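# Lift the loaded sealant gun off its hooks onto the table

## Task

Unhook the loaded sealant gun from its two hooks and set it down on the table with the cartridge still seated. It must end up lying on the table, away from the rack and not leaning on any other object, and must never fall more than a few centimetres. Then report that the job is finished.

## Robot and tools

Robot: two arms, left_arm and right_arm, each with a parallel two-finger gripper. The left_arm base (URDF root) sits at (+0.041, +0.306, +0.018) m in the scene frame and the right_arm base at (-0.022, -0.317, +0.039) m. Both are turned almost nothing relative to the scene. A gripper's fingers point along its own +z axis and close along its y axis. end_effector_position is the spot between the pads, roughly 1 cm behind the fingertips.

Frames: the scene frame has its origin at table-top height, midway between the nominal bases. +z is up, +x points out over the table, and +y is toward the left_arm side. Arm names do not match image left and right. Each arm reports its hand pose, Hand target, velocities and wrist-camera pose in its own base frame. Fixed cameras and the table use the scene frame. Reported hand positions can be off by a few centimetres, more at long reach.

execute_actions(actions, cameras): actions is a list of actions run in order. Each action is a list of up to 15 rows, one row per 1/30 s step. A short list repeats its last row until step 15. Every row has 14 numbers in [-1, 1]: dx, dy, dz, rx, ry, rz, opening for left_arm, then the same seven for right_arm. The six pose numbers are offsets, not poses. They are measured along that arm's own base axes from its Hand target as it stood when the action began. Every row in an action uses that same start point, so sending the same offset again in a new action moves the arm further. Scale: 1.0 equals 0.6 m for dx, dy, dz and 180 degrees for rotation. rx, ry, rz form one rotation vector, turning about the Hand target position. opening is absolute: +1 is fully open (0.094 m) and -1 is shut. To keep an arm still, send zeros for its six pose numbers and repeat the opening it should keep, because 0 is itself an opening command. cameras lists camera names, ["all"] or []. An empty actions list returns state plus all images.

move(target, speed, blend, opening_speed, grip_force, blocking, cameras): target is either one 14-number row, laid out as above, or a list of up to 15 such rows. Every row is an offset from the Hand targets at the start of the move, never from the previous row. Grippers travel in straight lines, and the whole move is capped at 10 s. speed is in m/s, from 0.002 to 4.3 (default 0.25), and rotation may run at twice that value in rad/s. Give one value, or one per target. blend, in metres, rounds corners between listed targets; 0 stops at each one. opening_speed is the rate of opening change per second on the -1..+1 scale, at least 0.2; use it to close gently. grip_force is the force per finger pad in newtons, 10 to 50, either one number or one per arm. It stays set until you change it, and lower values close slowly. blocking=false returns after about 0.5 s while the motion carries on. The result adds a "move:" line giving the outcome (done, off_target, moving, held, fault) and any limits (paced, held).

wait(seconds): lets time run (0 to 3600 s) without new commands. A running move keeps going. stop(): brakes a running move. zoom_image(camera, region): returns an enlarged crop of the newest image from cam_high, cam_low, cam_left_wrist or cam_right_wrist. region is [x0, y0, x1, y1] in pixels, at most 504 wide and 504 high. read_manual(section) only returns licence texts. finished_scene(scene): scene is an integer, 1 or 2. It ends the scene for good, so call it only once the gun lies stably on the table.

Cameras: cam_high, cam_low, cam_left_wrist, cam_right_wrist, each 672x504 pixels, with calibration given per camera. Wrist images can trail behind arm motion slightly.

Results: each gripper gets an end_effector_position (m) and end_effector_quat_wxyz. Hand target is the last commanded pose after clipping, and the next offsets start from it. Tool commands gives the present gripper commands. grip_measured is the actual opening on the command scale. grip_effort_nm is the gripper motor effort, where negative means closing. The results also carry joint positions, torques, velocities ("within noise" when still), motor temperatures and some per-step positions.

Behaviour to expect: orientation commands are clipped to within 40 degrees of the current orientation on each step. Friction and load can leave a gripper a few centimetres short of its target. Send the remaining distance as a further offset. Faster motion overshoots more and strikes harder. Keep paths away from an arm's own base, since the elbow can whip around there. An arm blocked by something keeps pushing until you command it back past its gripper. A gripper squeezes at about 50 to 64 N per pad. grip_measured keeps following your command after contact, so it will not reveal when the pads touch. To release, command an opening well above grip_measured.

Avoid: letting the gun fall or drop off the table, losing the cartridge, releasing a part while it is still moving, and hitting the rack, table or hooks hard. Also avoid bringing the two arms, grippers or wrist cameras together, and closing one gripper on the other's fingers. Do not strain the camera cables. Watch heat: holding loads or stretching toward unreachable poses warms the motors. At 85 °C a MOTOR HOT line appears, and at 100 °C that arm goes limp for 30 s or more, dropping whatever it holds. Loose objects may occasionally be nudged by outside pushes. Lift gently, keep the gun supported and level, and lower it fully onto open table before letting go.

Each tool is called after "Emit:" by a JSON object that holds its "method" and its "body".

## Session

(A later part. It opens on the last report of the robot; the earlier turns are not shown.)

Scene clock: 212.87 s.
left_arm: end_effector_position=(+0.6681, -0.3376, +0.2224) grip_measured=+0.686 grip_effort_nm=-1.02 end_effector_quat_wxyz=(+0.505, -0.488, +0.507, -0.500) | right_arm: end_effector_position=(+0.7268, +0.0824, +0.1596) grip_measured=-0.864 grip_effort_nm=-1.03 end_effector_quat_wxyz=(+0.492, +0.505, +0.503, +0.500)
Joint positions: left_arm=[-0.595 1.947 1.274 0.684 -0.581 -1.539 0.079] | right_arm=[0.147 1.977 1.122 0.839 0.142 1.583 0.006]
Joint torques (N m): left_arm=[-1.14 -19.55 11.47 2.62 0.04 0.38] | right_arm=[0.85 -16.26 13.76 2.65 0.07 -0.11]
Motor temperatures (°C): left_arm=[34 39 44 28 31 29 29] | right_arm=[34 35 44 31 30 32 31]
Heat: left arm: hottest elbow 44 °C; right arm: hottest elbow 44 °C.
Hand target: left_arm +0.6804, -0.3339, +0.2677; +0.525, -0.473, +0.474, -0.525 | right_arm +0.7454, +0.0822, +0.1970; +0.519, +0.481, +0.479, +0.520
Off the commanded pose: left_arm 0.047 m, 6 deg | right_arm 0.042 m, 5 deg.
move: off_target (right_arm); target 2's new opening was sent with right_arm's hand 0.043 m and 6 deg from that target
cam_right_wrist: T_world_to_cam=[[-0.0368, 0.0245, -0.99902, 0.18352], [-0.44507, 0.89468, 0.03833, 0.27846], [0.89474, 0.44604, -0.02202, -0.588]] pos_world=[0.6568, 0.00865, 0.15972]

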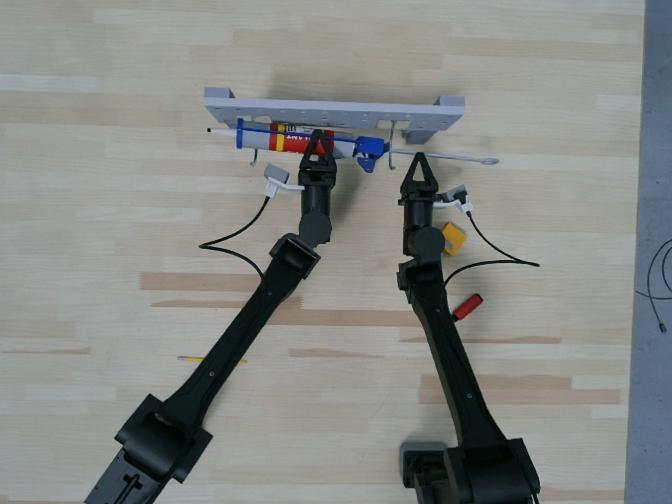

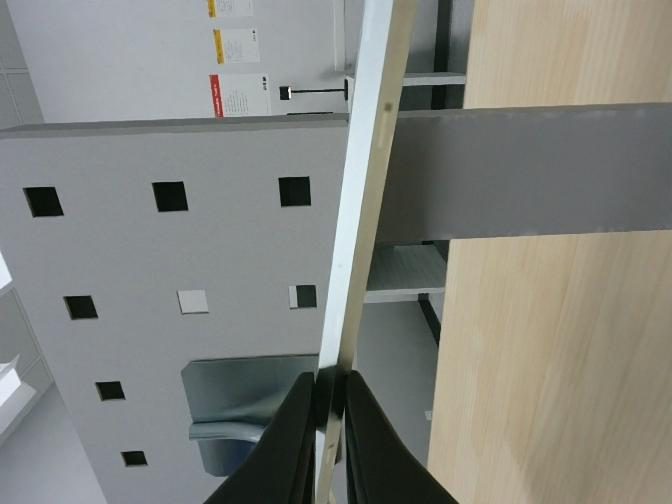

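Emit:
{"method": "move", "body": {"target": [0,0,0.15,0,-0.01,0,-0.8,0,0,0.14,0,0,0,-1], "cameras": ["cam_high","cam_low","cam_right_wrist"], "speed": 0.12}}

Scene clock: 218.23 s.
left_arm: end_effector_position=(+0.6631, -0.3391, +0.2305) grip_measured=+0.685 grip_effort_nm=-1.02 end_effector_quat_wxyz=(+0.494, -0.494, +0.523, -0.488) | right_arm: end_effector_position=(+0.7233, +0.0819, +0.1687) grip_measured=-0.865 grip_effort_nm=-1.04 end_effector_quat_wxyz=(+0.472, +0.525, +0.525, +0.476)
Joint positions: left_arm=[-0.6 1.907 1.274 0.59 -0.576 -1.559 0.079] | right_arm=[0.147 1.912 1.125 0.684 0.142 1.591 0.006]
Joint torques (N m): left_arm=[-1.38 -26.4 16.34 1.06 -0.16 0.76] | right_arm=[0.91 -23.71 16.54 1.65 0.18 -0.18]
Heat: left arm: hottest elbow 44 °C; right arm: hottest elbow 44 °C.
Hand target: left_arm +0.6804, -0.3339, +0.3577; +0.533, -0.465, +0.465, -0.532 | right_arm +0.7454, +0.0822, +0.2810; +0.519, +0.481, +0.479, +0.520
Off the commanded pose: left_arm 0.129 m, 10 deg | right_arm 0.115 m, 10 deg.
move: off_target (left_arm, right_arm)
cam_right_wrist: T_world_to_cam=[[-0.12293, 0.01938, -0.99223, 0.25401], [-0.43993, 0.89514, 0.07199, 0.26763], [0.88958, 0.44536, -0.10151, -0.56727]] pos_world=[0.6536, 0.00815, 0.17518]

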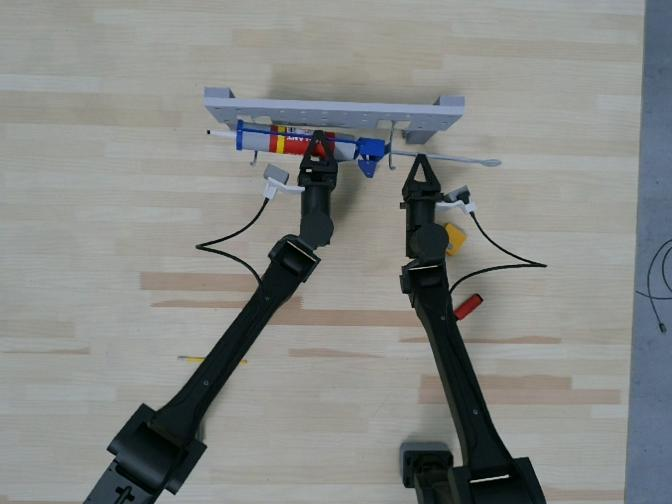

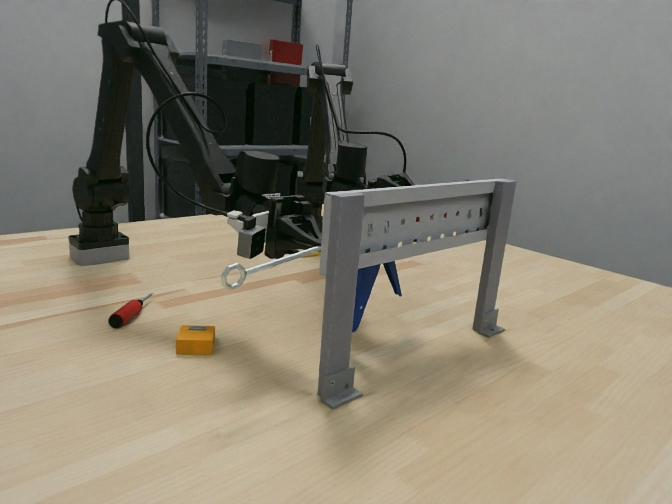

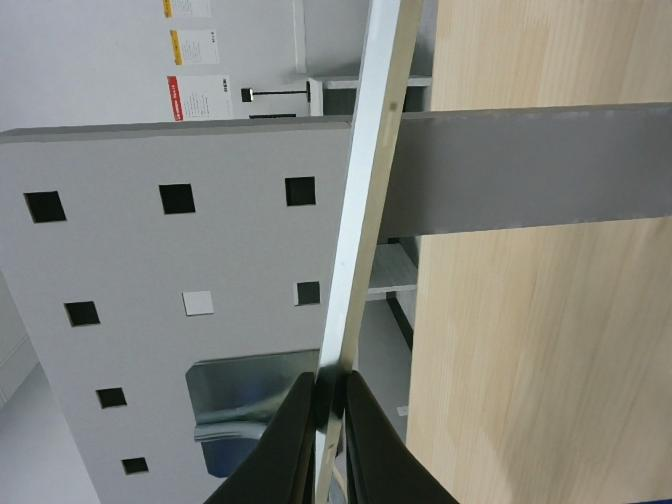

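Emit:
{"method": "move", "body": {"target": [0,0,0.13,0,-0.02,0,-0.8,0,0,0.16,0,-0.03,0,-1], "cameras": ["cam_high","cam_low","cam_right_wrist","cam_left_wrist"], "speed": 0.12}}

Scene clock: 230.57 s.
left_arm: end_effector_position=(+0.6668, -0.3403, +0.3051) grip_measured=+0.685 grip_effort_nm=-1.02 end_effector_quat_wxyz=(+0.499, -0.489, +0.498, -0.512) | right_arm: end_effector_position=(+0.7284, +0.0784, +0.2499) grip_measured=-0.870 grip_effort_nm=-1.04 end_effector_quat_wxyz=(+0.490, +0.512, +0.502, +0.496)
Joint positions: left_arm=[-0.598 1.833 1.343 0.518 -0.576 -1.559 0.079] | right_arm=[0.143 1.809 1.179 0.601 0.146 1.591 0.006]
Joint torques (N m): left_arm=[-1.14 -25 18.84 0.98 0.04 1.14] | right_arm=[1.2 -22.77 19.6 1.77 0.15 -0.31]
Heat: left arm: hottest elbow 46 °C; right arm: hottest elbow 45 °C.
Hand target: left_arm +0.6804, -0.3339, +0.4357; +0.547, -0.448, +0.448, -0.547 | right_arm +0.7454, +0.0822, +0.3770; +0.541, +0.456, +0.454, +0.542
Off the commanded pose: left_arm 0.131 m, 10 deg | right_arm 0.128 m, 12 deg.
move: off_target (left_arm, right_arm)
cam_left_wrist: T_world_to_cam=[[-0.03507, -0.0143, 0.99928, -0.28493], [-0.43999, -0.89756, -0.02829, 0.03327], [0.89732, -0.44067, 0.02519, -0.66755]] pos_world=[0.60365, -0.26838, 0.30248]
cam_right_wrist: T_world_to_cam=[[-0.05018, 0.03043, -0.99828, 0.283], [-0.43609, 0.89855, 0.04931, 0.26966], [0.8985, 0.43781, -0.03182, -0.58542]] pos_world=[0.6578, 0.00539, 0.25059]

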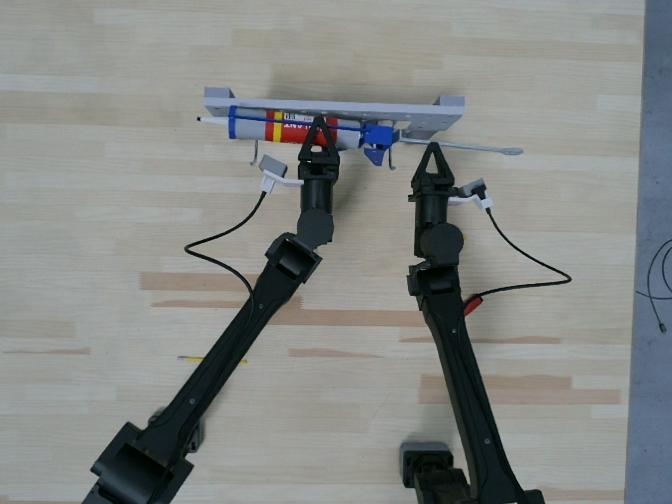

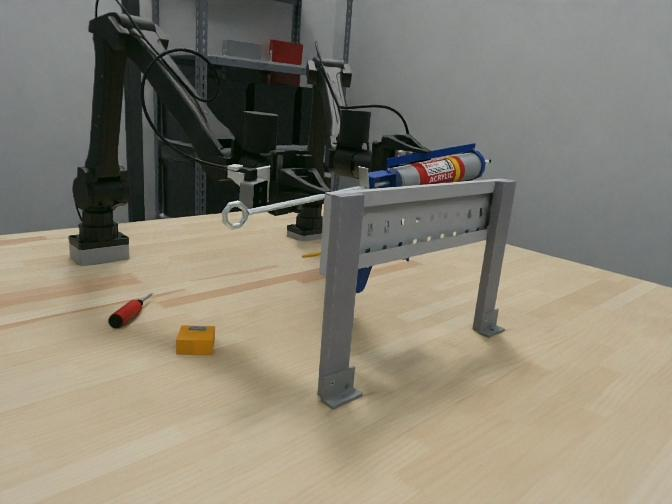

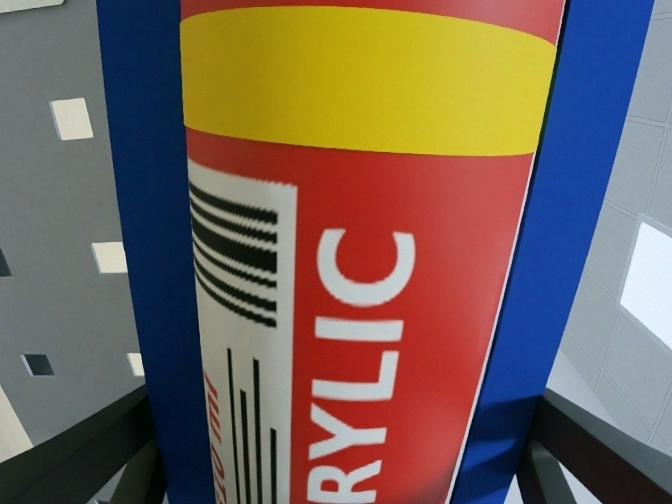

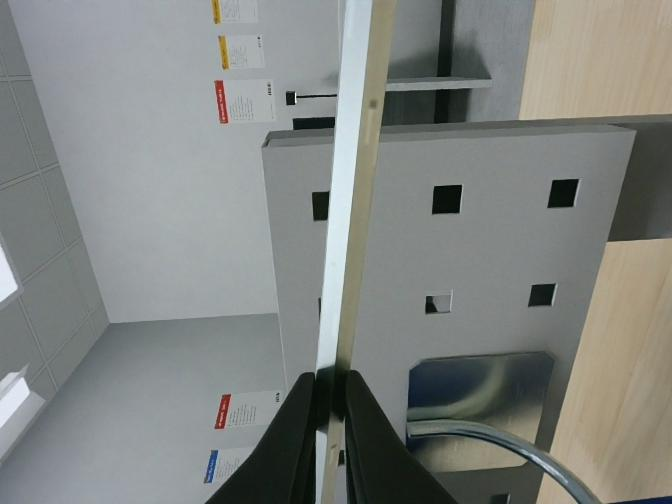

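Emit:
{"method": "move", "body": {"target": [-0.4,0,0.0,0,0,0,-0.8,-0.4,0,0.0,0,0,0,-1], "cameras": ["cam_high","cam_low","cam_right_wrist"], "speed": 0.15}}

Scene clock: 238.60 s.
left_arm: end_effector_position=(+0.4522, -0.3427, +0.3717) grip_measured=+0.685 grip_effort_nm=-1.02 end_effector_quat_wxyz=(+0.519, -0.477, +0.476, -0.526) | right_arm: end_effector_position=(+0.5138, +0.0733, +0.3215) grip_measured=-0.871 grip_effort_nm=-1.04 end_effector_quat_wxyz=(+0.511, +0.498, +0.471, +0.518)
Joint positions: left_arm=[-0.885 1.404 0.941 0.607 -0.874 -1.467 0.079] | right_arm=[0.224 1.207 0.65 0.618 0.244 1.591 0.006]
Joint torques (N m): left_arm=[-3.31 -16.62 11.56 2.35 -0.07 1.2] | right_arm=[2.43 -10.81 13.48 2.11 0.2 -0.46]
Heat: left arm: hottest elbow 47 °C; right arm: hottest elbow 47 °C.
Hand target: left_arm +0.4404, -0.3339, +0.4357; +0.547, -0.448, +0.448, -0.547 | right_arm +0.5054, +0.0822, +0.3770; +0.541, +0.456, +0.454, +0.542
Off the commanded pose: left_arm 0.066 m, 6 deg | right_arm 0.057 m, 7 deg.
move: off_target (left_arm, right_arm)
cam_right_wrist: T_world_to_cam=[[0.039, 0.04854, -0.99806, 0.29657], [-0.42423, 0.90514, 0.02745, 0.17764], [0.90472, 0.42234, 0.0559, -0.41828]] pos_world=[0.44222, 0.00147, 0.3145]

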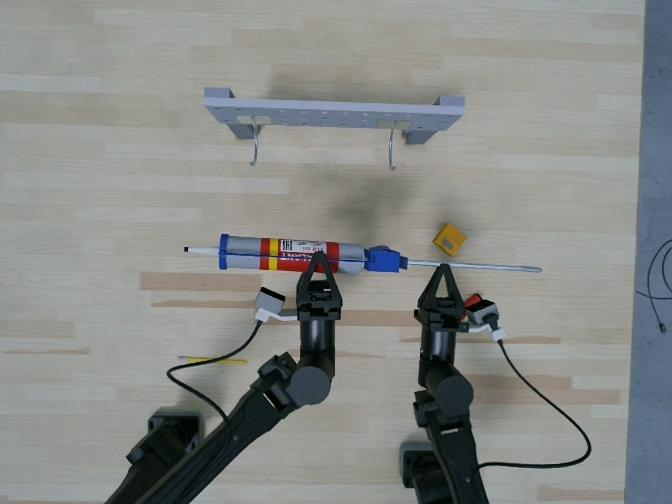

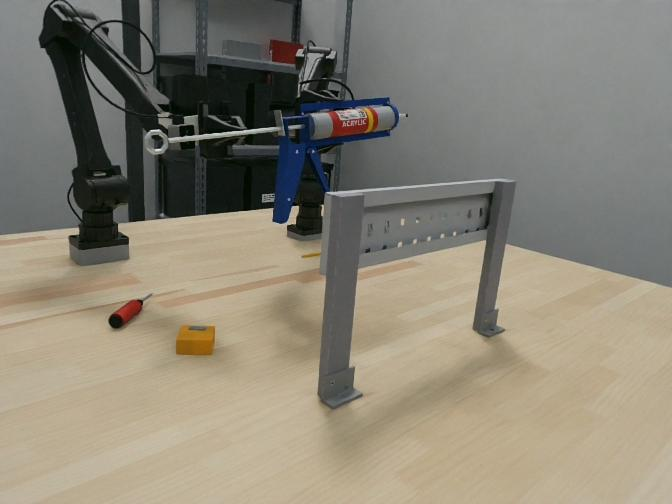

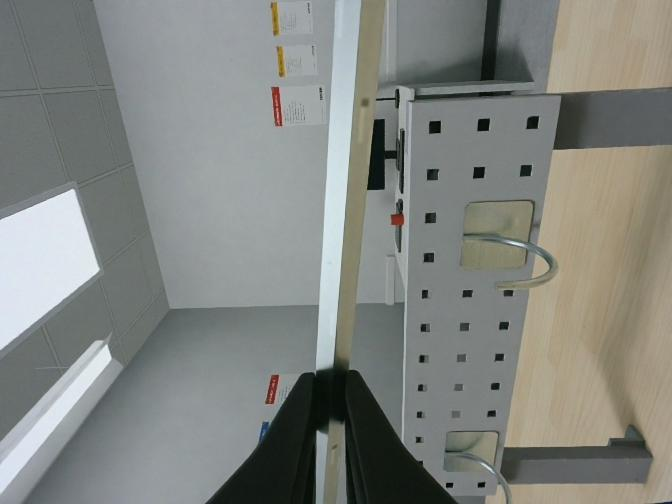

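Emit:
{"method": "move", "body": {"target": [[-0.01,0.05,-0.04,0,0.188,0,-0.8,-0.037,0.05,-0.032,0,0.185,0,-1],[-0.02,0.11,-0.08,0,0.375,0,-0.8,-0.065,0.11,-0.05,0,0.37,0,-1],[-0.033,0.167,-0.13,0,0.5627,0,-0.8,-0.083,0.167,-0.08,0,0.555,0,-1]], "cameras": ["cam_high","cam_low","cam_right_wrist","cam_left_wrist"], "speed": 0.25, "blend": 0.04}}

Scene clock: 270.67 s.
left_arm: end_effector_position=(+0.3991, -0.2423, +0.3016) grip_measured=+0.684 grip_effort_nm=-1.02 end_effector_quat_wxyz=(+0.005, +0.694, -0.720, -0.003) | right_arm: end_effector_position=(+0.4546, +0.1766, +0.2939) grip_measured=-0.872 grip_effort_nm=-1.04 end_effector_quat_wxyz=(+0.003, +0.717, +0.697, +0.009)
Joint positions: left_arm=[-0.541 1.569 1.675 -1.685 0.008 -2.076 0.079] | right_arm=[0.371 1.605 1.698 -1.645 -0.001 1.971 0.006]
Joint torques (N m): left_arm=[0.26 -16.15 17.01 -0.73 -0.25 0.03] | right_arm=[1.79 -13.68 16.61 -1.05 0.07 0.03]
Motor temperatures (°C): left_arm=[33 39 48 28 31 30 29] | right_arm=[33 36 49 31 30 32 33]
Heat: left arm: hottest elbow 48 °C; right arm: hottest elbow 49 °C.
Hand target: left_arm +0.4206, -0.2337, +0.3577; +0.000, +0.707, -0.707, +0.000 | right_arm +0.4556, +0.1824, +0.3290; +0.001, +0.708, +0.706, +0.000
Off the commanded pose: left_arm 0.061 m, 2 deg | right_arm 0.036 m, 2 deg.
joint sent to its limit (left arm) — joint 4 (wrist pitch), lower limit. The joint targets are off in position and orientation.
joint sent to its limit (right arm) — joint 4 (wrist pitch), lower limit. The joint targets are off in position and orientation.
move: off_target (left_arm, right_arm)
cam_left_wrist: T_world_to_cam=[[0.99848, -0.05503, -0.00034, -0.41034], [-0.04969, -0.90429, 0.42401, -0.29045], [-0.02364, -0.42335, -0.90566, 0.26844]] pos_world=[0.40163, -0.17158, 0.36613]
cam_right_wrist: T_world_to_cam=[[-0.99903, 0.0437, 0.00501, 0.44428], [0.04131, 0.89297, 0.44821, -0.27334], [0.01511, 0.44799, -0.89391, 0.27222]] pos_world=[0.45103, 0.10272, 0.36363]

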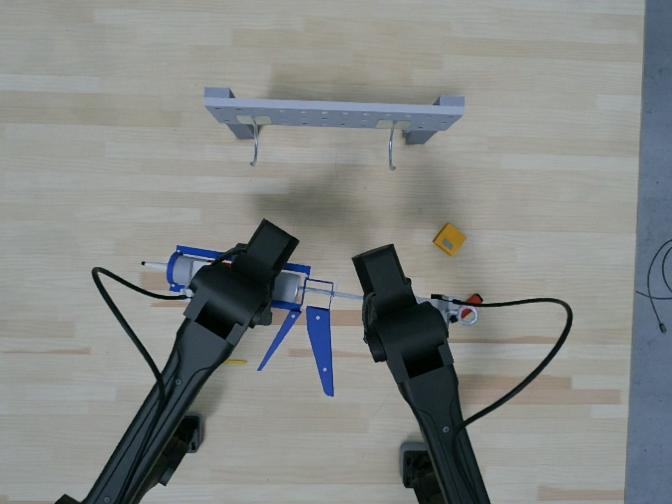

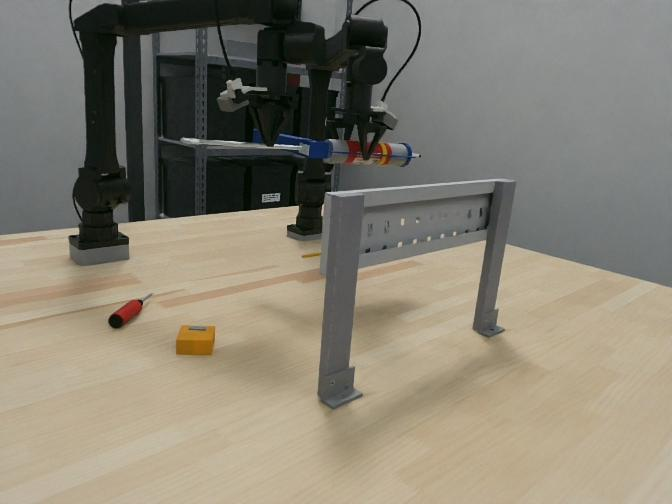

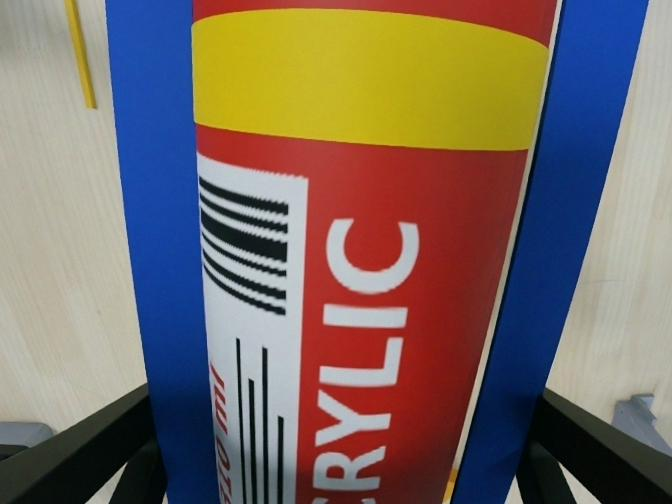

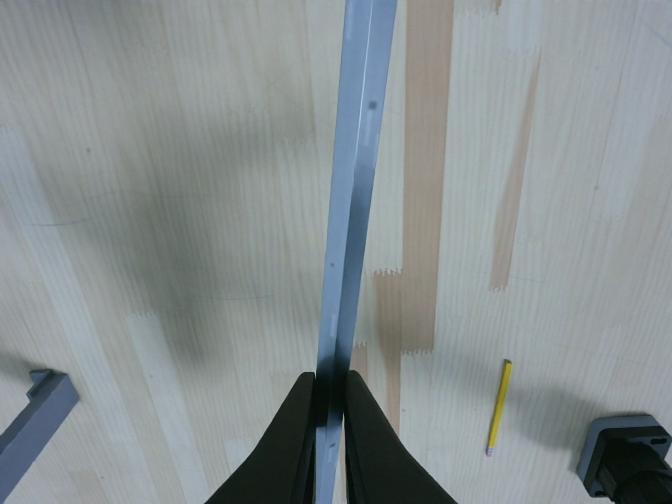

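Emit:
{"method": "move", "body": {"target": [-0.012,0,-0.383,0,0,0,-0.8,0,0,-0.4,0,0,0,-1], "cameras": ["cam_high","cam_low"], "speed": 0.2}}

Scene clock: 284.10 s.
left_arm: end_effector_position=(+0.3928, -0.2366, +0.0946) grip_measured=+0.684 grip_effort_nm=-1.02 end_effector_quat_wxyz=(+0.016, +0.699, -0.714, -0.040) | right_arm: end_effector_position=(+0.4501, +0.1835, +0.0797) grip_measured=-0.872 grip_effort_nm=-1.04 end_effector_quat_wxyz=(-0.008, +0.713, +0.701, -0.008)
Joint positions: left_arm=[-0.537 1.683 1.257 -1.23 0.011 -2.085 0.079] | right_arm=[0.385 1.727 1.276 -1.142 -0.009 1.973 0.006]
Joint torques (N m): left_arm=[-0.73 -17.85 10.36 -0.16 -0.42 -0.04] | right_arm=[1.73 -14.27 10.1 0.28 0.44 0.02]
Heat: left arm: hottest elbow 48 °C; right arm: hottest elbow 49 °C.
Hand target: left_arm +0.4134, -0.2337, +0.1279; +0.000, +0.707, -0.707, +0.000 | right_arm +0.4556, +0.1824, +0.0890; +0.001, +0.708, +0.706, +0.000
Off the commanded pose: left_arm 0.039 m, 5 deg | right_arm 0.011 m, 2 deg.
move: off_target (left_arm, right_arm)

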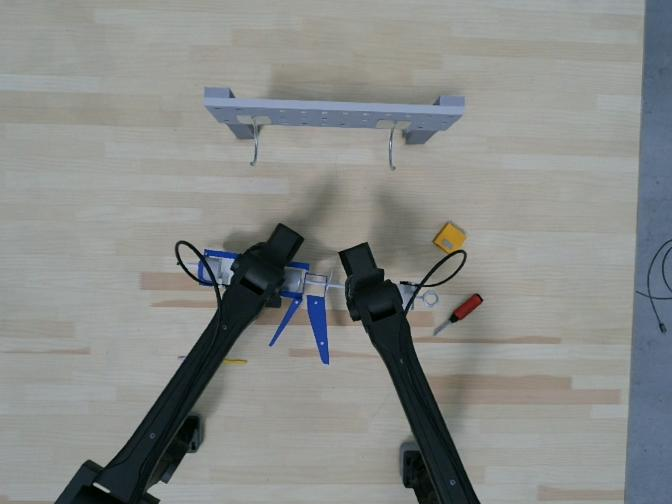

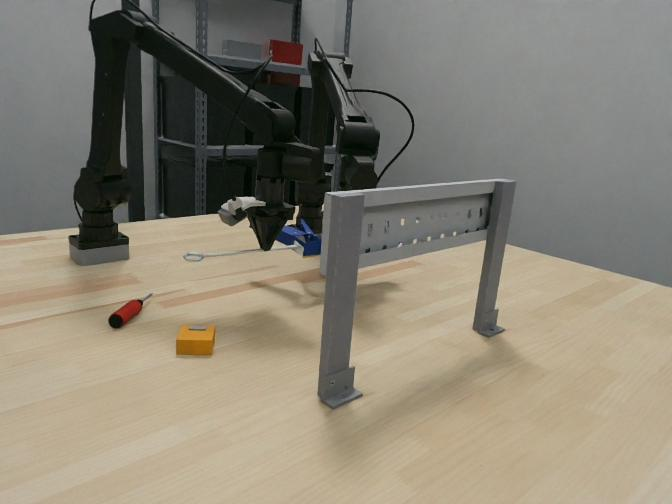

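Emit:
{"method": "move", "body": {"target": [0,0,-0.1,0,0,0,-0.8,0,0,-0.1,0,0,0,-1], "cameras": ["cam_high","cam_low","cam_right_wrist"], "speed": 0.1}}

Emit:
{"method": "zoom_image", "body": {"camera": "cam_low", "region": [160, 180, 360, 330]}}

Scene clock: 291.40 s.
left_arm: end_effector_position=(+0.3924, -0.2364, +0.0397) grip_measured=+0.684 grip_effort_nm=-1.02 end_effector_quat_wxyz=(+0.015, +0.701, -0.712, -0.033) | right_arm: end_effector_position=(+0.4496, +0.1843, +0.0239) grip_measured=-0.872 grip_effort_nm=-1.04 end_effector_quat_wxyz=(-0.008, +0.713, +0.702, -0.005)
Joint positions: left_arm=[-0.537 1.743 1.176 -1.076 0.011 -2.091 0.079] | right_arm=[0.386 1.796 1.205 -0.996 -0.01 1.973 0.006]
Joint torques (N m): left_arm=[-0.79 -17.61 9.22 -0.18 -0.43 0.01] | right_arm=[1.61 -14.04 9.22 0.36 0.45 0.02]
Heat: left arm: hottest elbow 48 °C; right arm: hottest elbow 47 °C.
Hand target: left_arm +0.4134, -0.2337, +0.0679; +0.000, +0.707, -0.707, +0.000 | right_arm +0.4556, +0.1824, +0.0290; +0.001, +0.708, +0.706, +0.000
Off the commanded pose: left_arm 0.035 m, 4 deg | right_arm 0.008 m, 1 deg.
move: off_target (left_arm)
cam_right_wrist: T_world_to_cam=[[-0.99876, 0.03005, 0.03964, 0.44182], [0.04453, 0.89528, 0.44328, -0.16083], [-0.02216, 0.44449, -0.89551, 0.04491]] pos_world=[0.44943, 0.11075, 0.094]

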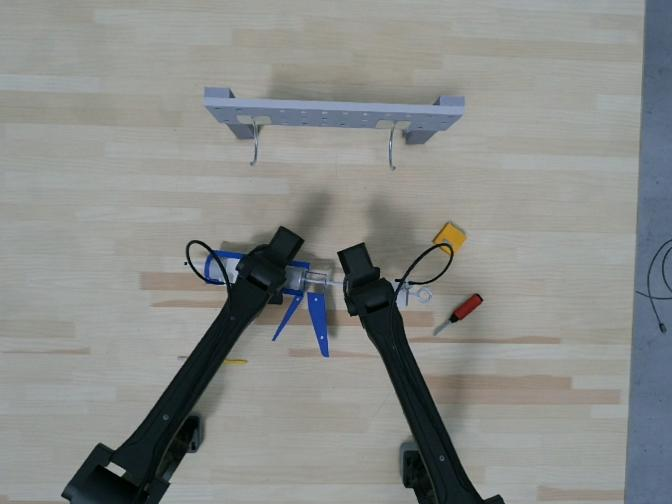

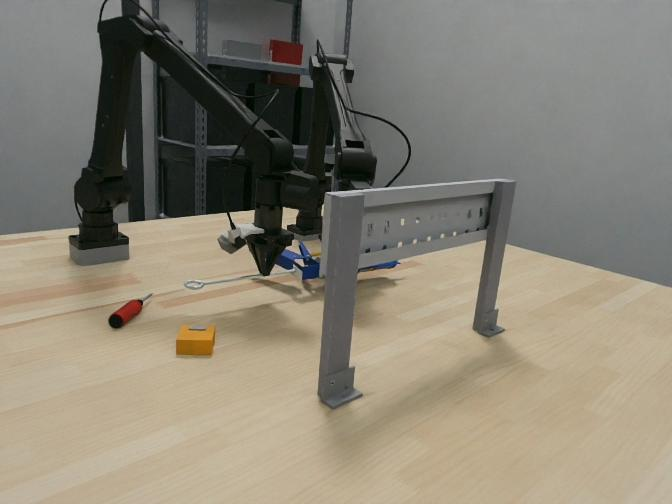

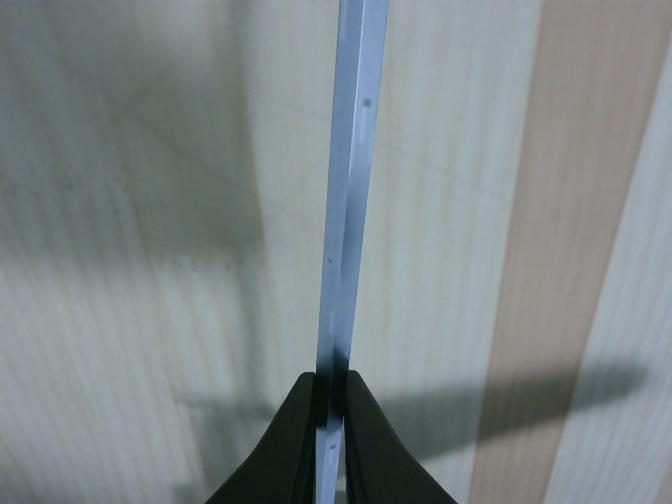

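Scaled by 2.520.

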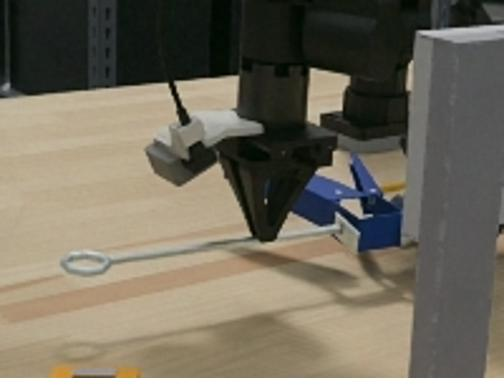

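Scene z ≈ .058/.063. Continue down slowly.

Emit:
{"method": "move", "body": {"target": [0,0,-0.045,0,0,0,-0.8,0,0,-0.045,0,0,0,-1], "cameras": ["cam_low","cam_right_wrist"], "speed": 0.06}}

Emit:
{"method": "zoom_image", "body": {"camera": "cam_low", "region": [160, 180, 360, 330]}}

Scene clock: 296.03 s.
left_arm: end_effector_position=(+0.3922, -0.2363, +0.0152) grip_measured=+0.684 grip_effort_nm=-1.02 end_effector_quat_wxyz=(+0.014, +0.702, -0.711, -0.031) | right_arm: end_effector_position=(+0.4498, +0.1844, -0.0016) grip_measured=-0.872 grip_effort_nm=-1.04 end_effector_quat_wxyz=(-0.007, +0.713, +0.702, -0.004)
Joint positions: left_arm=[-0.537 1.776 1.147 -1.008 0.011 -2.094 0.079] | right_arm=[0.386 1.834 1.181 -0.93 -0.01 1.973 0.006]
Joint torques (N m): left_arm=[-0.91 -17.55 8.64 -0.17 -0.42 0.03] | right_arm=[1.61 -14.04 8.81 0.39 0.45 0.01]
Heat: left arm: hottest elbow 47 °C; right arm: hottest elbow 47 °C.
Hand target: left_arm +0.4134, -0.2337, +0.0409; +0.000, +0.707, -0.707, +0.000 | right_arm +0.4556, +0.1824, +0.0020; +0.001, +0.708, +0.706, +0.000
Off the commanded pose: left_arm 0.033 m, 4 deg | right_arm 0.007 m, 1 deg.
move: off_target (left_arm)
cam_right_wrist: T_world_to_cam=[[-0.99887, 0.02998, 0.03676, 0.44317], [0.04321, 0.89479, 0.44439, -0.14891], [-0.01957, 0.44548, -0.89508, 0.02069]] pos_world=[0.44952, 0.11074, 0.0684]

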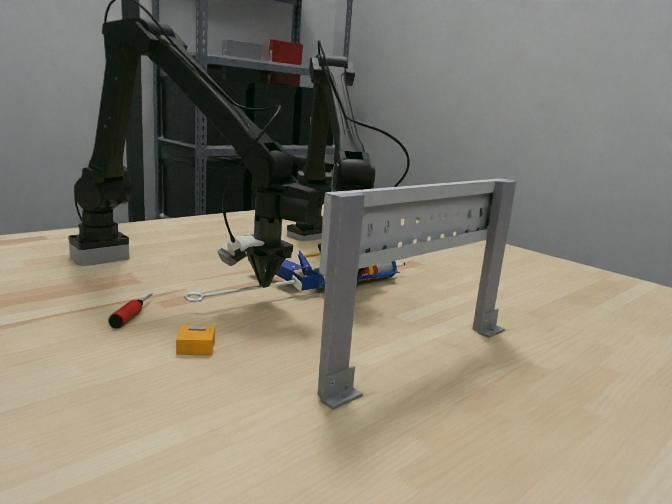

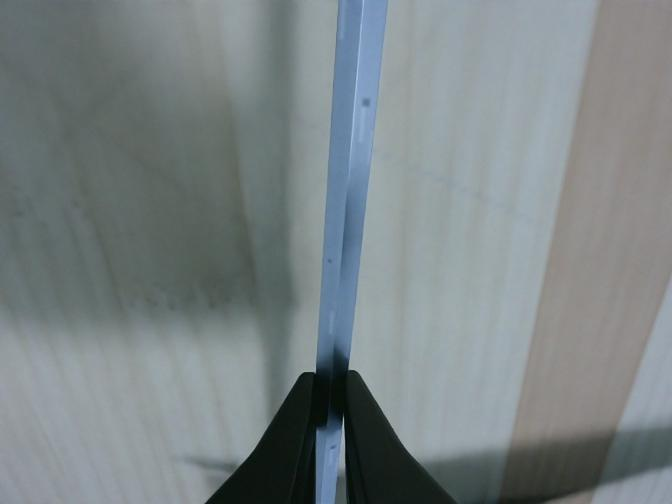

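Scaled by 2.520.

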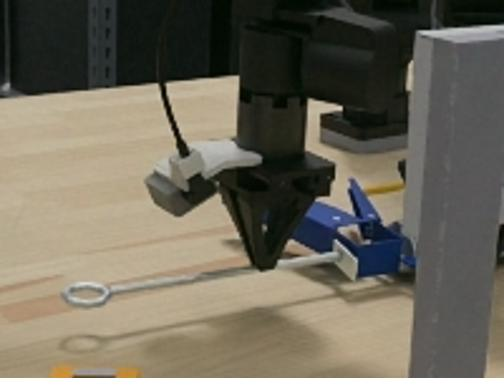

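Emit:
{"method": "move", "body": {"target": [0,0,-0.02,0,0,0,-0.8,0,0,-0.02,0,0,0,-1], "speed": 0.04}}

Emit:
{"method": "move", "body": {"target": [0,0,-0.013,0,0,0,-0.8,0,0,-0.013,0,0,0,-1], "cameras": ["cam_low","cam_right_wrist"], "speed": 0.04}}

Emit:
{"method": "zoom_image", "body": {"camera": "cam_low", "region": [160, 180, 420, 330]}}

Scene clock: 301.33 s.
left_arm: end_effector_position=(+0.3929, -0.2363, +0.0122) grip_measured=+0.684 grip_effort_nm=-1.02 end_effector_quat_wxyz=(+0.012, +0.703, -0.711, -0.026) | right_arm: end_effector_position=(+0.4504, +0.1839, -0.0083) grip_measured=-0.872 grip_effort_nm=-1.04 end_effector_quat_wxyz=(-0.006, +0.713, +0.701, -0.002)
Joint positions: left_arm=[-0.537 1.776 1.138 -0.988 0.01 -2.096 0.079] | right_arm=[0.385 1.843 1.173 -0.908 -0.01 1.973 0.006]
Joint torques (N m): left_arm=[-0.67 -16.03 8.24 -0.06 -0.35 0.05] | right_arm=[1.61 -13.22 8.53 0.5 0.45 0.01]
Heat: left arm: hottest elbow 47 °C; right arm: hottest elbow 46 °C.
Hand target: left_arm +0.4134, -0.2337, +0.0289; +0.000, +0.707, -0.707, +0.000 | right_arm +0.4556, +0.1824, -0.0100; +0.001, +0.708, +0.706, +0.000
Off the commanded pose: left_arm 0.027 m, 3 deg | right_arm 0.006 m, 1 deg.
move: off_target (left_arm)

Scene clock: 302.17 s.
left_arm: end_effector_position=(+0.3937, -0.2365, +0.0103) grip_measured=+0.684 grip_effort_nm=-1.02 end_effector_quat_wxyz=(+0.011, +0.703, -0.711, -0.024) | right_arm: end_effector_position=(+0.4511, +0.1841, -0.0120) grip_measured=-0.872 grip_effort_nm=-1.04 end_effector_quat_wxyz=(-0.006, +0.713, +0.701, +0.000)
Joint positions: left_arm=[-0.537 1.779 1.136 -0.98 0.008 -2.096 0.079] | right_arm=[0.385 1.849 1.17 -0.896 -0.01 1.973 0.006]
Joint torques (N m): left_arm=[-0.67 -15.44 7.82 0.16 -0.32 0.06] | right_arm=[1.61 -12.75 8.24 0.51 0.45 0.01]
Heat: left arm: hottest elbow 47 °C; right arm: hottest elbow 46 °C.
Hand target: left_arm +0.4134, -0.2337, +0.0211; +0.000, +0.707, -0.707, +0.000 | right_arm +0.4556, +0.1824, -0.0178; +0.001, +0.708, +0.706, +0.000
Off the commanded pose: left_arm 0.023 m, 3 deg | right_arm 0.008 m, 1 deg.
move: off_target (left_arm)
cam_right_wrist: T_world_to_cam=[[-0.99906, 0.03142, 0.02982, 0.44457], [0.04145, 0.8934, 0.44735, -0.14295], [-0.01259, 0.44816, -0.89386, 0.00785]] pos_world=[0.45018, 0.11023, 0.05771]

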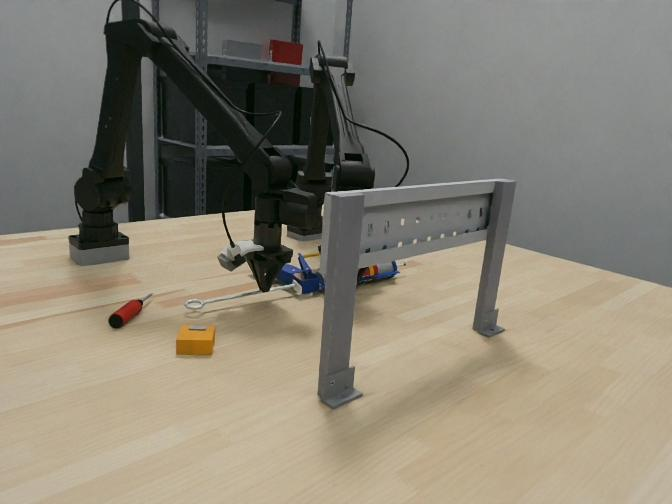

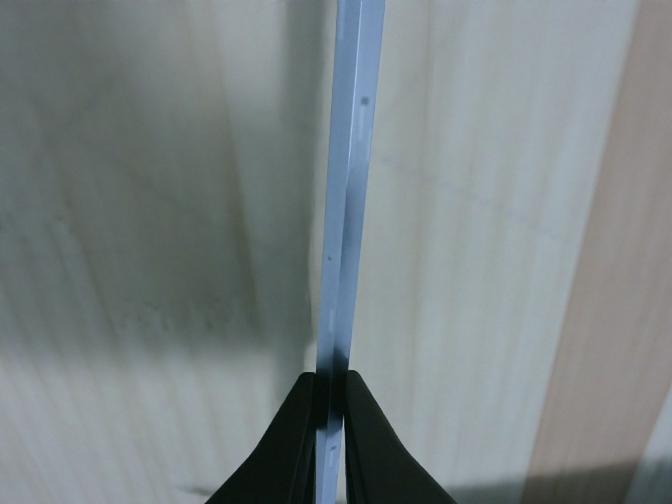

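Scaled by 1.938.

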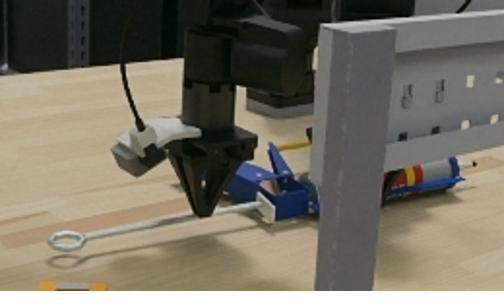

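Emit:
{"method": "move", "body": {"target": [0,0,-0.025,0,0,0,-0.8,0,0,-0.025,0,0,0,-1], "speed": 0.04}}

Emit:
{"method": "move", "body": {"target": [0,0,-0.02,0,0,0,-0.8,0,0,-0.02,0,0,0,-1], "cameras": ["cam_low","cam_high"], "speed": 0.04}}

Emit:
{"method": "zoom_image", "body": {"camera": "cam_low", "region": [160, 180, 420, 330]}}

Scene clock: 309.33 s.
left_arm: end_effector_position=(+0.3945, -0.2367, +0.0088) grip_measured=+0.684 grip_effort_nm=-1.02 end_effector_quat_wxyz=(+0.009, +0.703, -0.710, -0.021) | right_arm: end_effector_position=(+0.4524, +0.1839, -0.0148) grip_measured=-0.873 grip_effort_nm=-1.04 end_effector_quat_wxyz=(-0.004, +0.714, +0.701, +0.003)
Joint positions: left_arm=[-0.537 1.779 1.132 -0.968 0.007 -2.097 0.079] | right_arm=[0.383 1.852 1.165 -0.881 -0.01 1.973 0.006]
Joint torques (N m): left_arm=[-0.56 -12.92 6.97 1.13 -0.24 0.07] | right_arm=[1.61 -10.99 7.65 1.14 0.45 0.01]
Heat: left arm: hottest elbow 46 °C; right arm: hottest elbow 45 °C.
Hand target: left_arm +0.4134, -0.2337, +0.0061; +0.000, +0.707, -0.707, +0.000 | right_arm +0.4556, +0.1824, -0.0328; +0.001, +0.708, +0.706, +0.000
Off the commanded pose: left_arm 0.019 m, 3 deg | right_arm 0.018 m, 1 deg.
move: off_target (left_arm, right_arm)

Scene clock: 310.27 s.
left_arm: end_effector_position=(+0.3944, -0.2366, +0.0090) grip_measured=+0.684 grip_effort_nm=-1.02 end_effector_quat_wxyz=(+0.009, +0.704, -0.709, -0.020) | right_arm: end_effector_position=(+0.4527, +0.1840, -0.0162) grip_measured=-0.873 grip_effort_nm=-1.04 end_effector_quat_wxyz=(-0.003, +0.714, +0.701, +0.006)
Joint positions: left_arm=[-0.537 1.778 1.13 -0.967 0.007 -2.101 0.079] | right_arm=[0.383 1.852 1.161 -0.87 -0.01 1.973 0.006]
Joint torques (N m): left_arm=[-0.73 -11.58 6.13 2.06 -0.24 0.11] | right_arm=[1.61 -9.47 7.23 1.76 0.44 0.01]
Heat: left arm: hottest elbow 46 °C; right arm: hottest elbow 45 °C.
Hand target: left_arm +0.4134, -0.2337, -0.0059; +0.000, +0.707, -0.707, +0.000 | right_arm +0.4556, +0.1824, -0.0448; +0.001, +0.708, +0.706, +0.000
Off the commanded pose: left_arm 0.024 m, 3 deg | right_arm 0.029 m, 1 deg.
move: off_target (left_arm, right_arm)
Images, in order (width x height): cam_high 672x504, cam_low 672x504.

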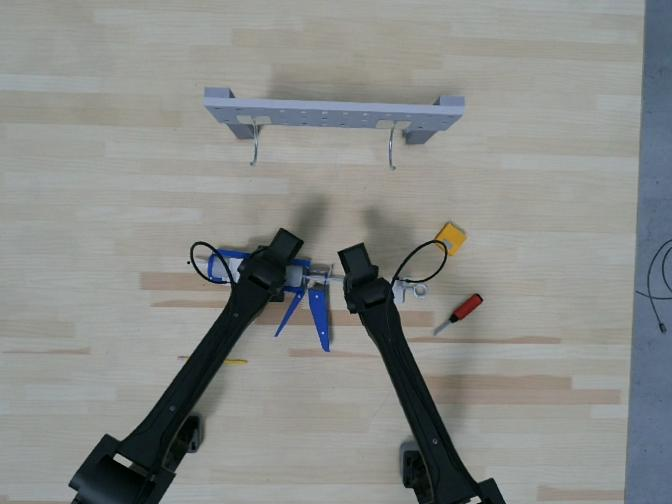

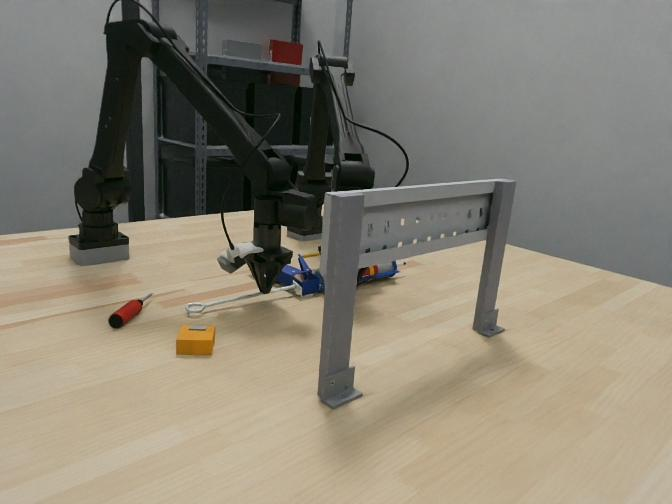

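Scaled by 1.938.

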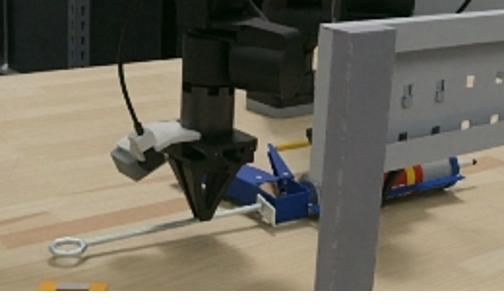

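Emit:
{"method": "move", "body": {"target": [0,0,0,0,0,0,-0.8,0,0,0,0,0,0,-0.5], "opening_speed": 0.4}}

Emit:
{"method": "move", "body": {"target": [0,0,0,0,0,0,0.95,0,0,0,0,0,0,-0.4], "opening_speed": 0.8, "cameras": ["cam_low","cam_left_wrist","cam_right_wrist"]}}

Scene clock: 316.67 s.
left_arm: end_effector_position=(+0.3965, -0.2369, +0.0084) grip_measured=+0.684 grip_effort_nm=-1.02 end_effector_quat_wxyz=(+0.005, +0.698, -0.716, -0.016) | right_arm: end_effector_position=(+0.4511, +0.1841, -0.0324) grip_measured=-0.503 grip_effort_nm=0.16 end_effector_quat_wxyz=(-0.002, +0.713, +0.702, +0.002)
Joint positions: left_arm=[-0.537 1.778 1.129 -0.956 0.002 -2.082 0.079] | right_arm=[0.386 1.882 1.152 -0.839 -0.006 1.973 0.023]
Joint torques (N m): left_arm=[-0.44 -11.34 6.32 1.78 -0.17 0.04] | right_arm=[1.61 -11.63 8.08 0.72 0.27 0.01]
Heat: left arm: hottest elbow 45 °C; right arm: hottest elbow 45 °C.
Hand target: left_arm +0.4134, -0.2337, -0.0059; +0.000, +0.707, -0.707, +0.000 | right_arm +0.4556, +0.1824, -0.0448; +0.001, +0.708, +0.706, +0.000
Off the commanded pose: left_arm 0.022 m, 2 deg | right_arm 0.013 m, 1 deg.
move: done

Scene clock: 319.53 s.
left_arm: end_effector_position=(+0.4010, -0.2394, -0.0011) grip_measured=+0.948 grip_effort_nm=0.14 end_effector_quat_wxyz=(+0.005, +0.698, -0.716, -0.007) | right_arm: end_effector_position=(+0.4511, +0.1841, -0.0324) grip_measured=-0.403 grip_effort_nm=0.16 end_effector_quat_wxyz=(-0.002, +0.713, +0.702, +0.002)
Joint positions: left_arm=[-0.535 1.795 1.122 -0.914 0.005 -2.081 0.091] | right_arm=[0.386 1.882 1.152 -0.839 -0.006 1.973 0.028]
Joint torques (N m): left_arm=[-0.91 -12.86 6.8 0.36 -0.16 0.03] | right_arm=[1.61 -11.63 8.08 0.7 0.27 0.01]
Motor temperatures (°C): left_arm=[33 39 45 28 31 29 29] | right_arm=[33 35 44 30 30 31 33]
Heat: left arm: hottest elbow 45 °C; right arm: hottest elbow 44 °C.
Hand target: left_arm +0.4134, -0.2337, -0.0059; +0.000, +0.707, -0.707, +0.000 | right_arm +0.4556, +0.1824, -0.0448; +0.001, +0.708, +0.706, +0.000
Off the commanded pose: left_arm 0.014 m, 2 deg | right_arm 0.013 m, 1 deg.
move: done
cam_left_wrist: T_world_to_cam=[[0.999, -0.04432, -0.00566, -0.40977], [-0.0379, -0.90758, 0.41817, -0.16491], [-0.02367, -0.41754, -0.90835, -0.003]] pos_world=[0.40304, -0.16908, 0.06392]
cam_right_wrist: T_world_to_cam=[[-0.9993, 0.02988, 0.02231, 0.44529], [0.0367, 0.89435, 0.44587, -0.13191], [-0.00663, 0.44638, -0.89482, -0.0127]] pos_world=[0.44974, 0.11034, 0.03752]

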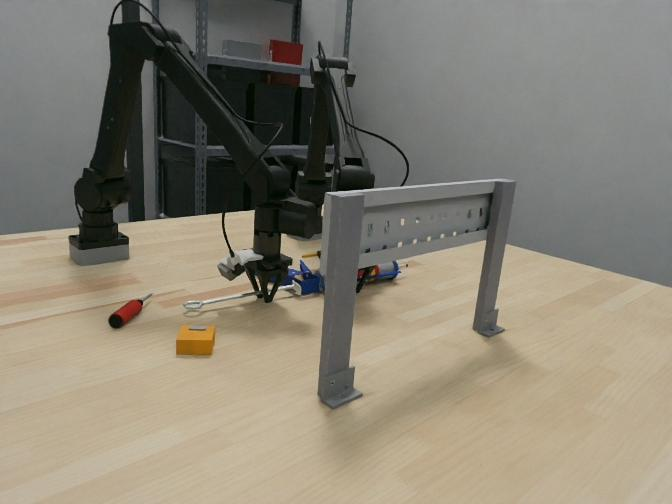

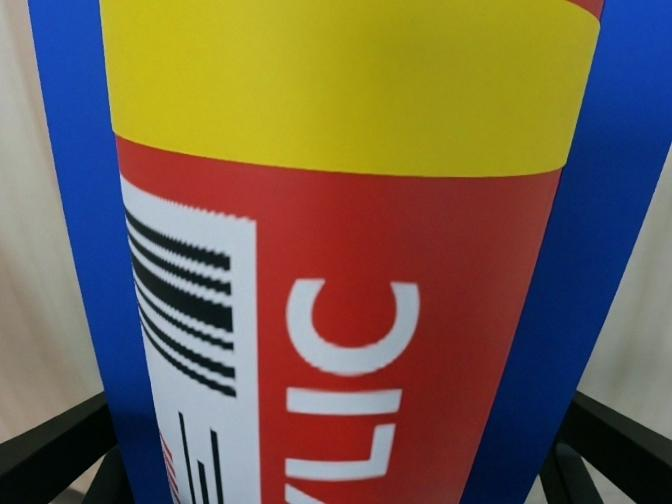

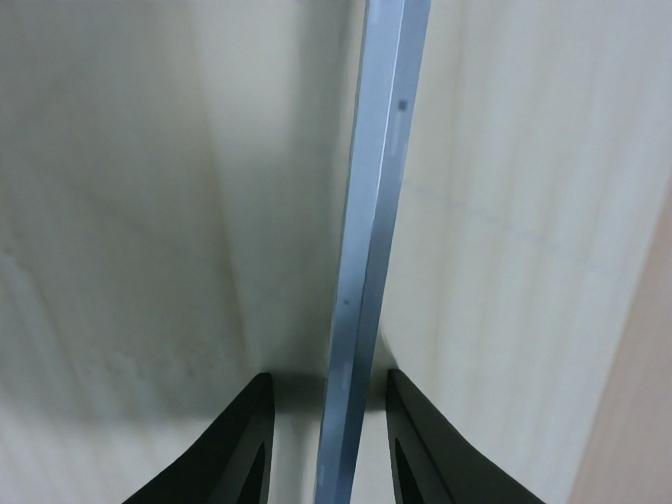

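Gun stays resting. Lift both straight up gently.

Emit:
{"method": "move", "body": {"target": [[0,0,0.18,0,0,0,1,0,0,0.18,0,0,0,-0.4],[0,0.05,0.3,0,0,0,1,0,-0.05,0.3,0,0,0,-0.4]], "speed": [0.08,0.25], "blend": 0.02, "cameras": ["cam_high","cam_low","cam_left_wrist"]}}

Scene clock: 326.20 s.
left_arm: end_effector_position=(+0.3950, -0.1973, +0.1468) grip_measured=+0.998 grip_effort_nm=0.11 end_effector_quat_wxyz=(+0.013, +0.711, -0.702, -0.030) | right_arm: end_effector_position=(+0.4354, +0.1460, +0.1058) grip_measured=-0.402 grip_effort_nm=0.12 end_effector_quat_wxyz=(-0.016, +0.716, +0.697, -0.030)
Joint positions: left_arm=[-0.46 1.58 1.276 -1.332 0.005 -2.044 0.094] | right_arm=[0.324 1.662 1.264 -1.24 -0.003 1.92 0.028]
Joint torques (N m): left_arm=[-1.32 -13.86 12.85 -0.91 -0.14 0.1] | right_arm=[1.2 -14.04 14.45 -0.54 0.19 -0.04]
Heat: left arm: hottest elbow 45 °C; right arm: hottest elbow 44 °C.
Hand target: left_arm +0.4134, -0.2037, +0.1741; +0.000, +0.707, -0.707, +0.000 | right_arm +0.4556, +0.1524, +0.1352; +0.001, +0.708, +0.706, +0.000
Off the commanded pose: left_arm 0.034 m, 4 deg | right_arm 0.036 m, 4 deg.
move: off_target (left_arm, right_arm)
cam_left_wrist: T_world_to_cam=[[0.99874, -0.00538, -0.04988, -0.38672], [0.01497, -0.91701, 0.39859, -0.20864], [-0.04789, -0.39884, -0.91577, 0.16306]] pos_world=[0.39717, -0.12837, 0.21319]

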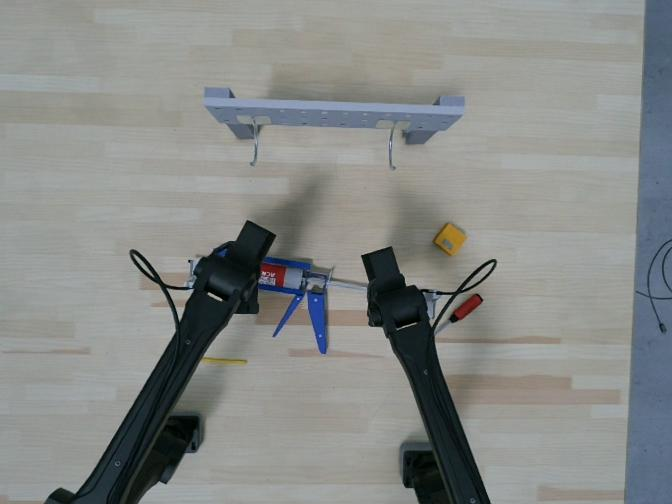

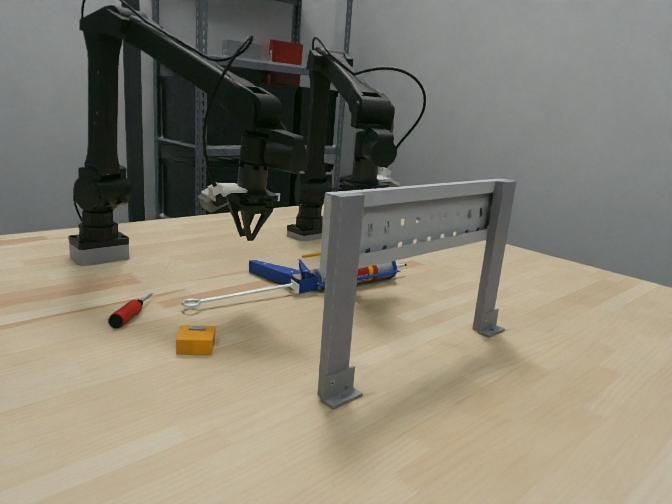

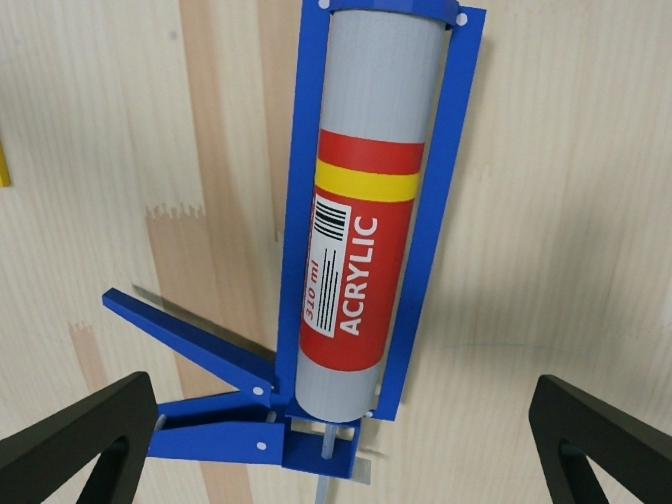

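Emit:
{"method": "finished_scene", "body": {"scene": 1}}

The scene is finished: the task was done.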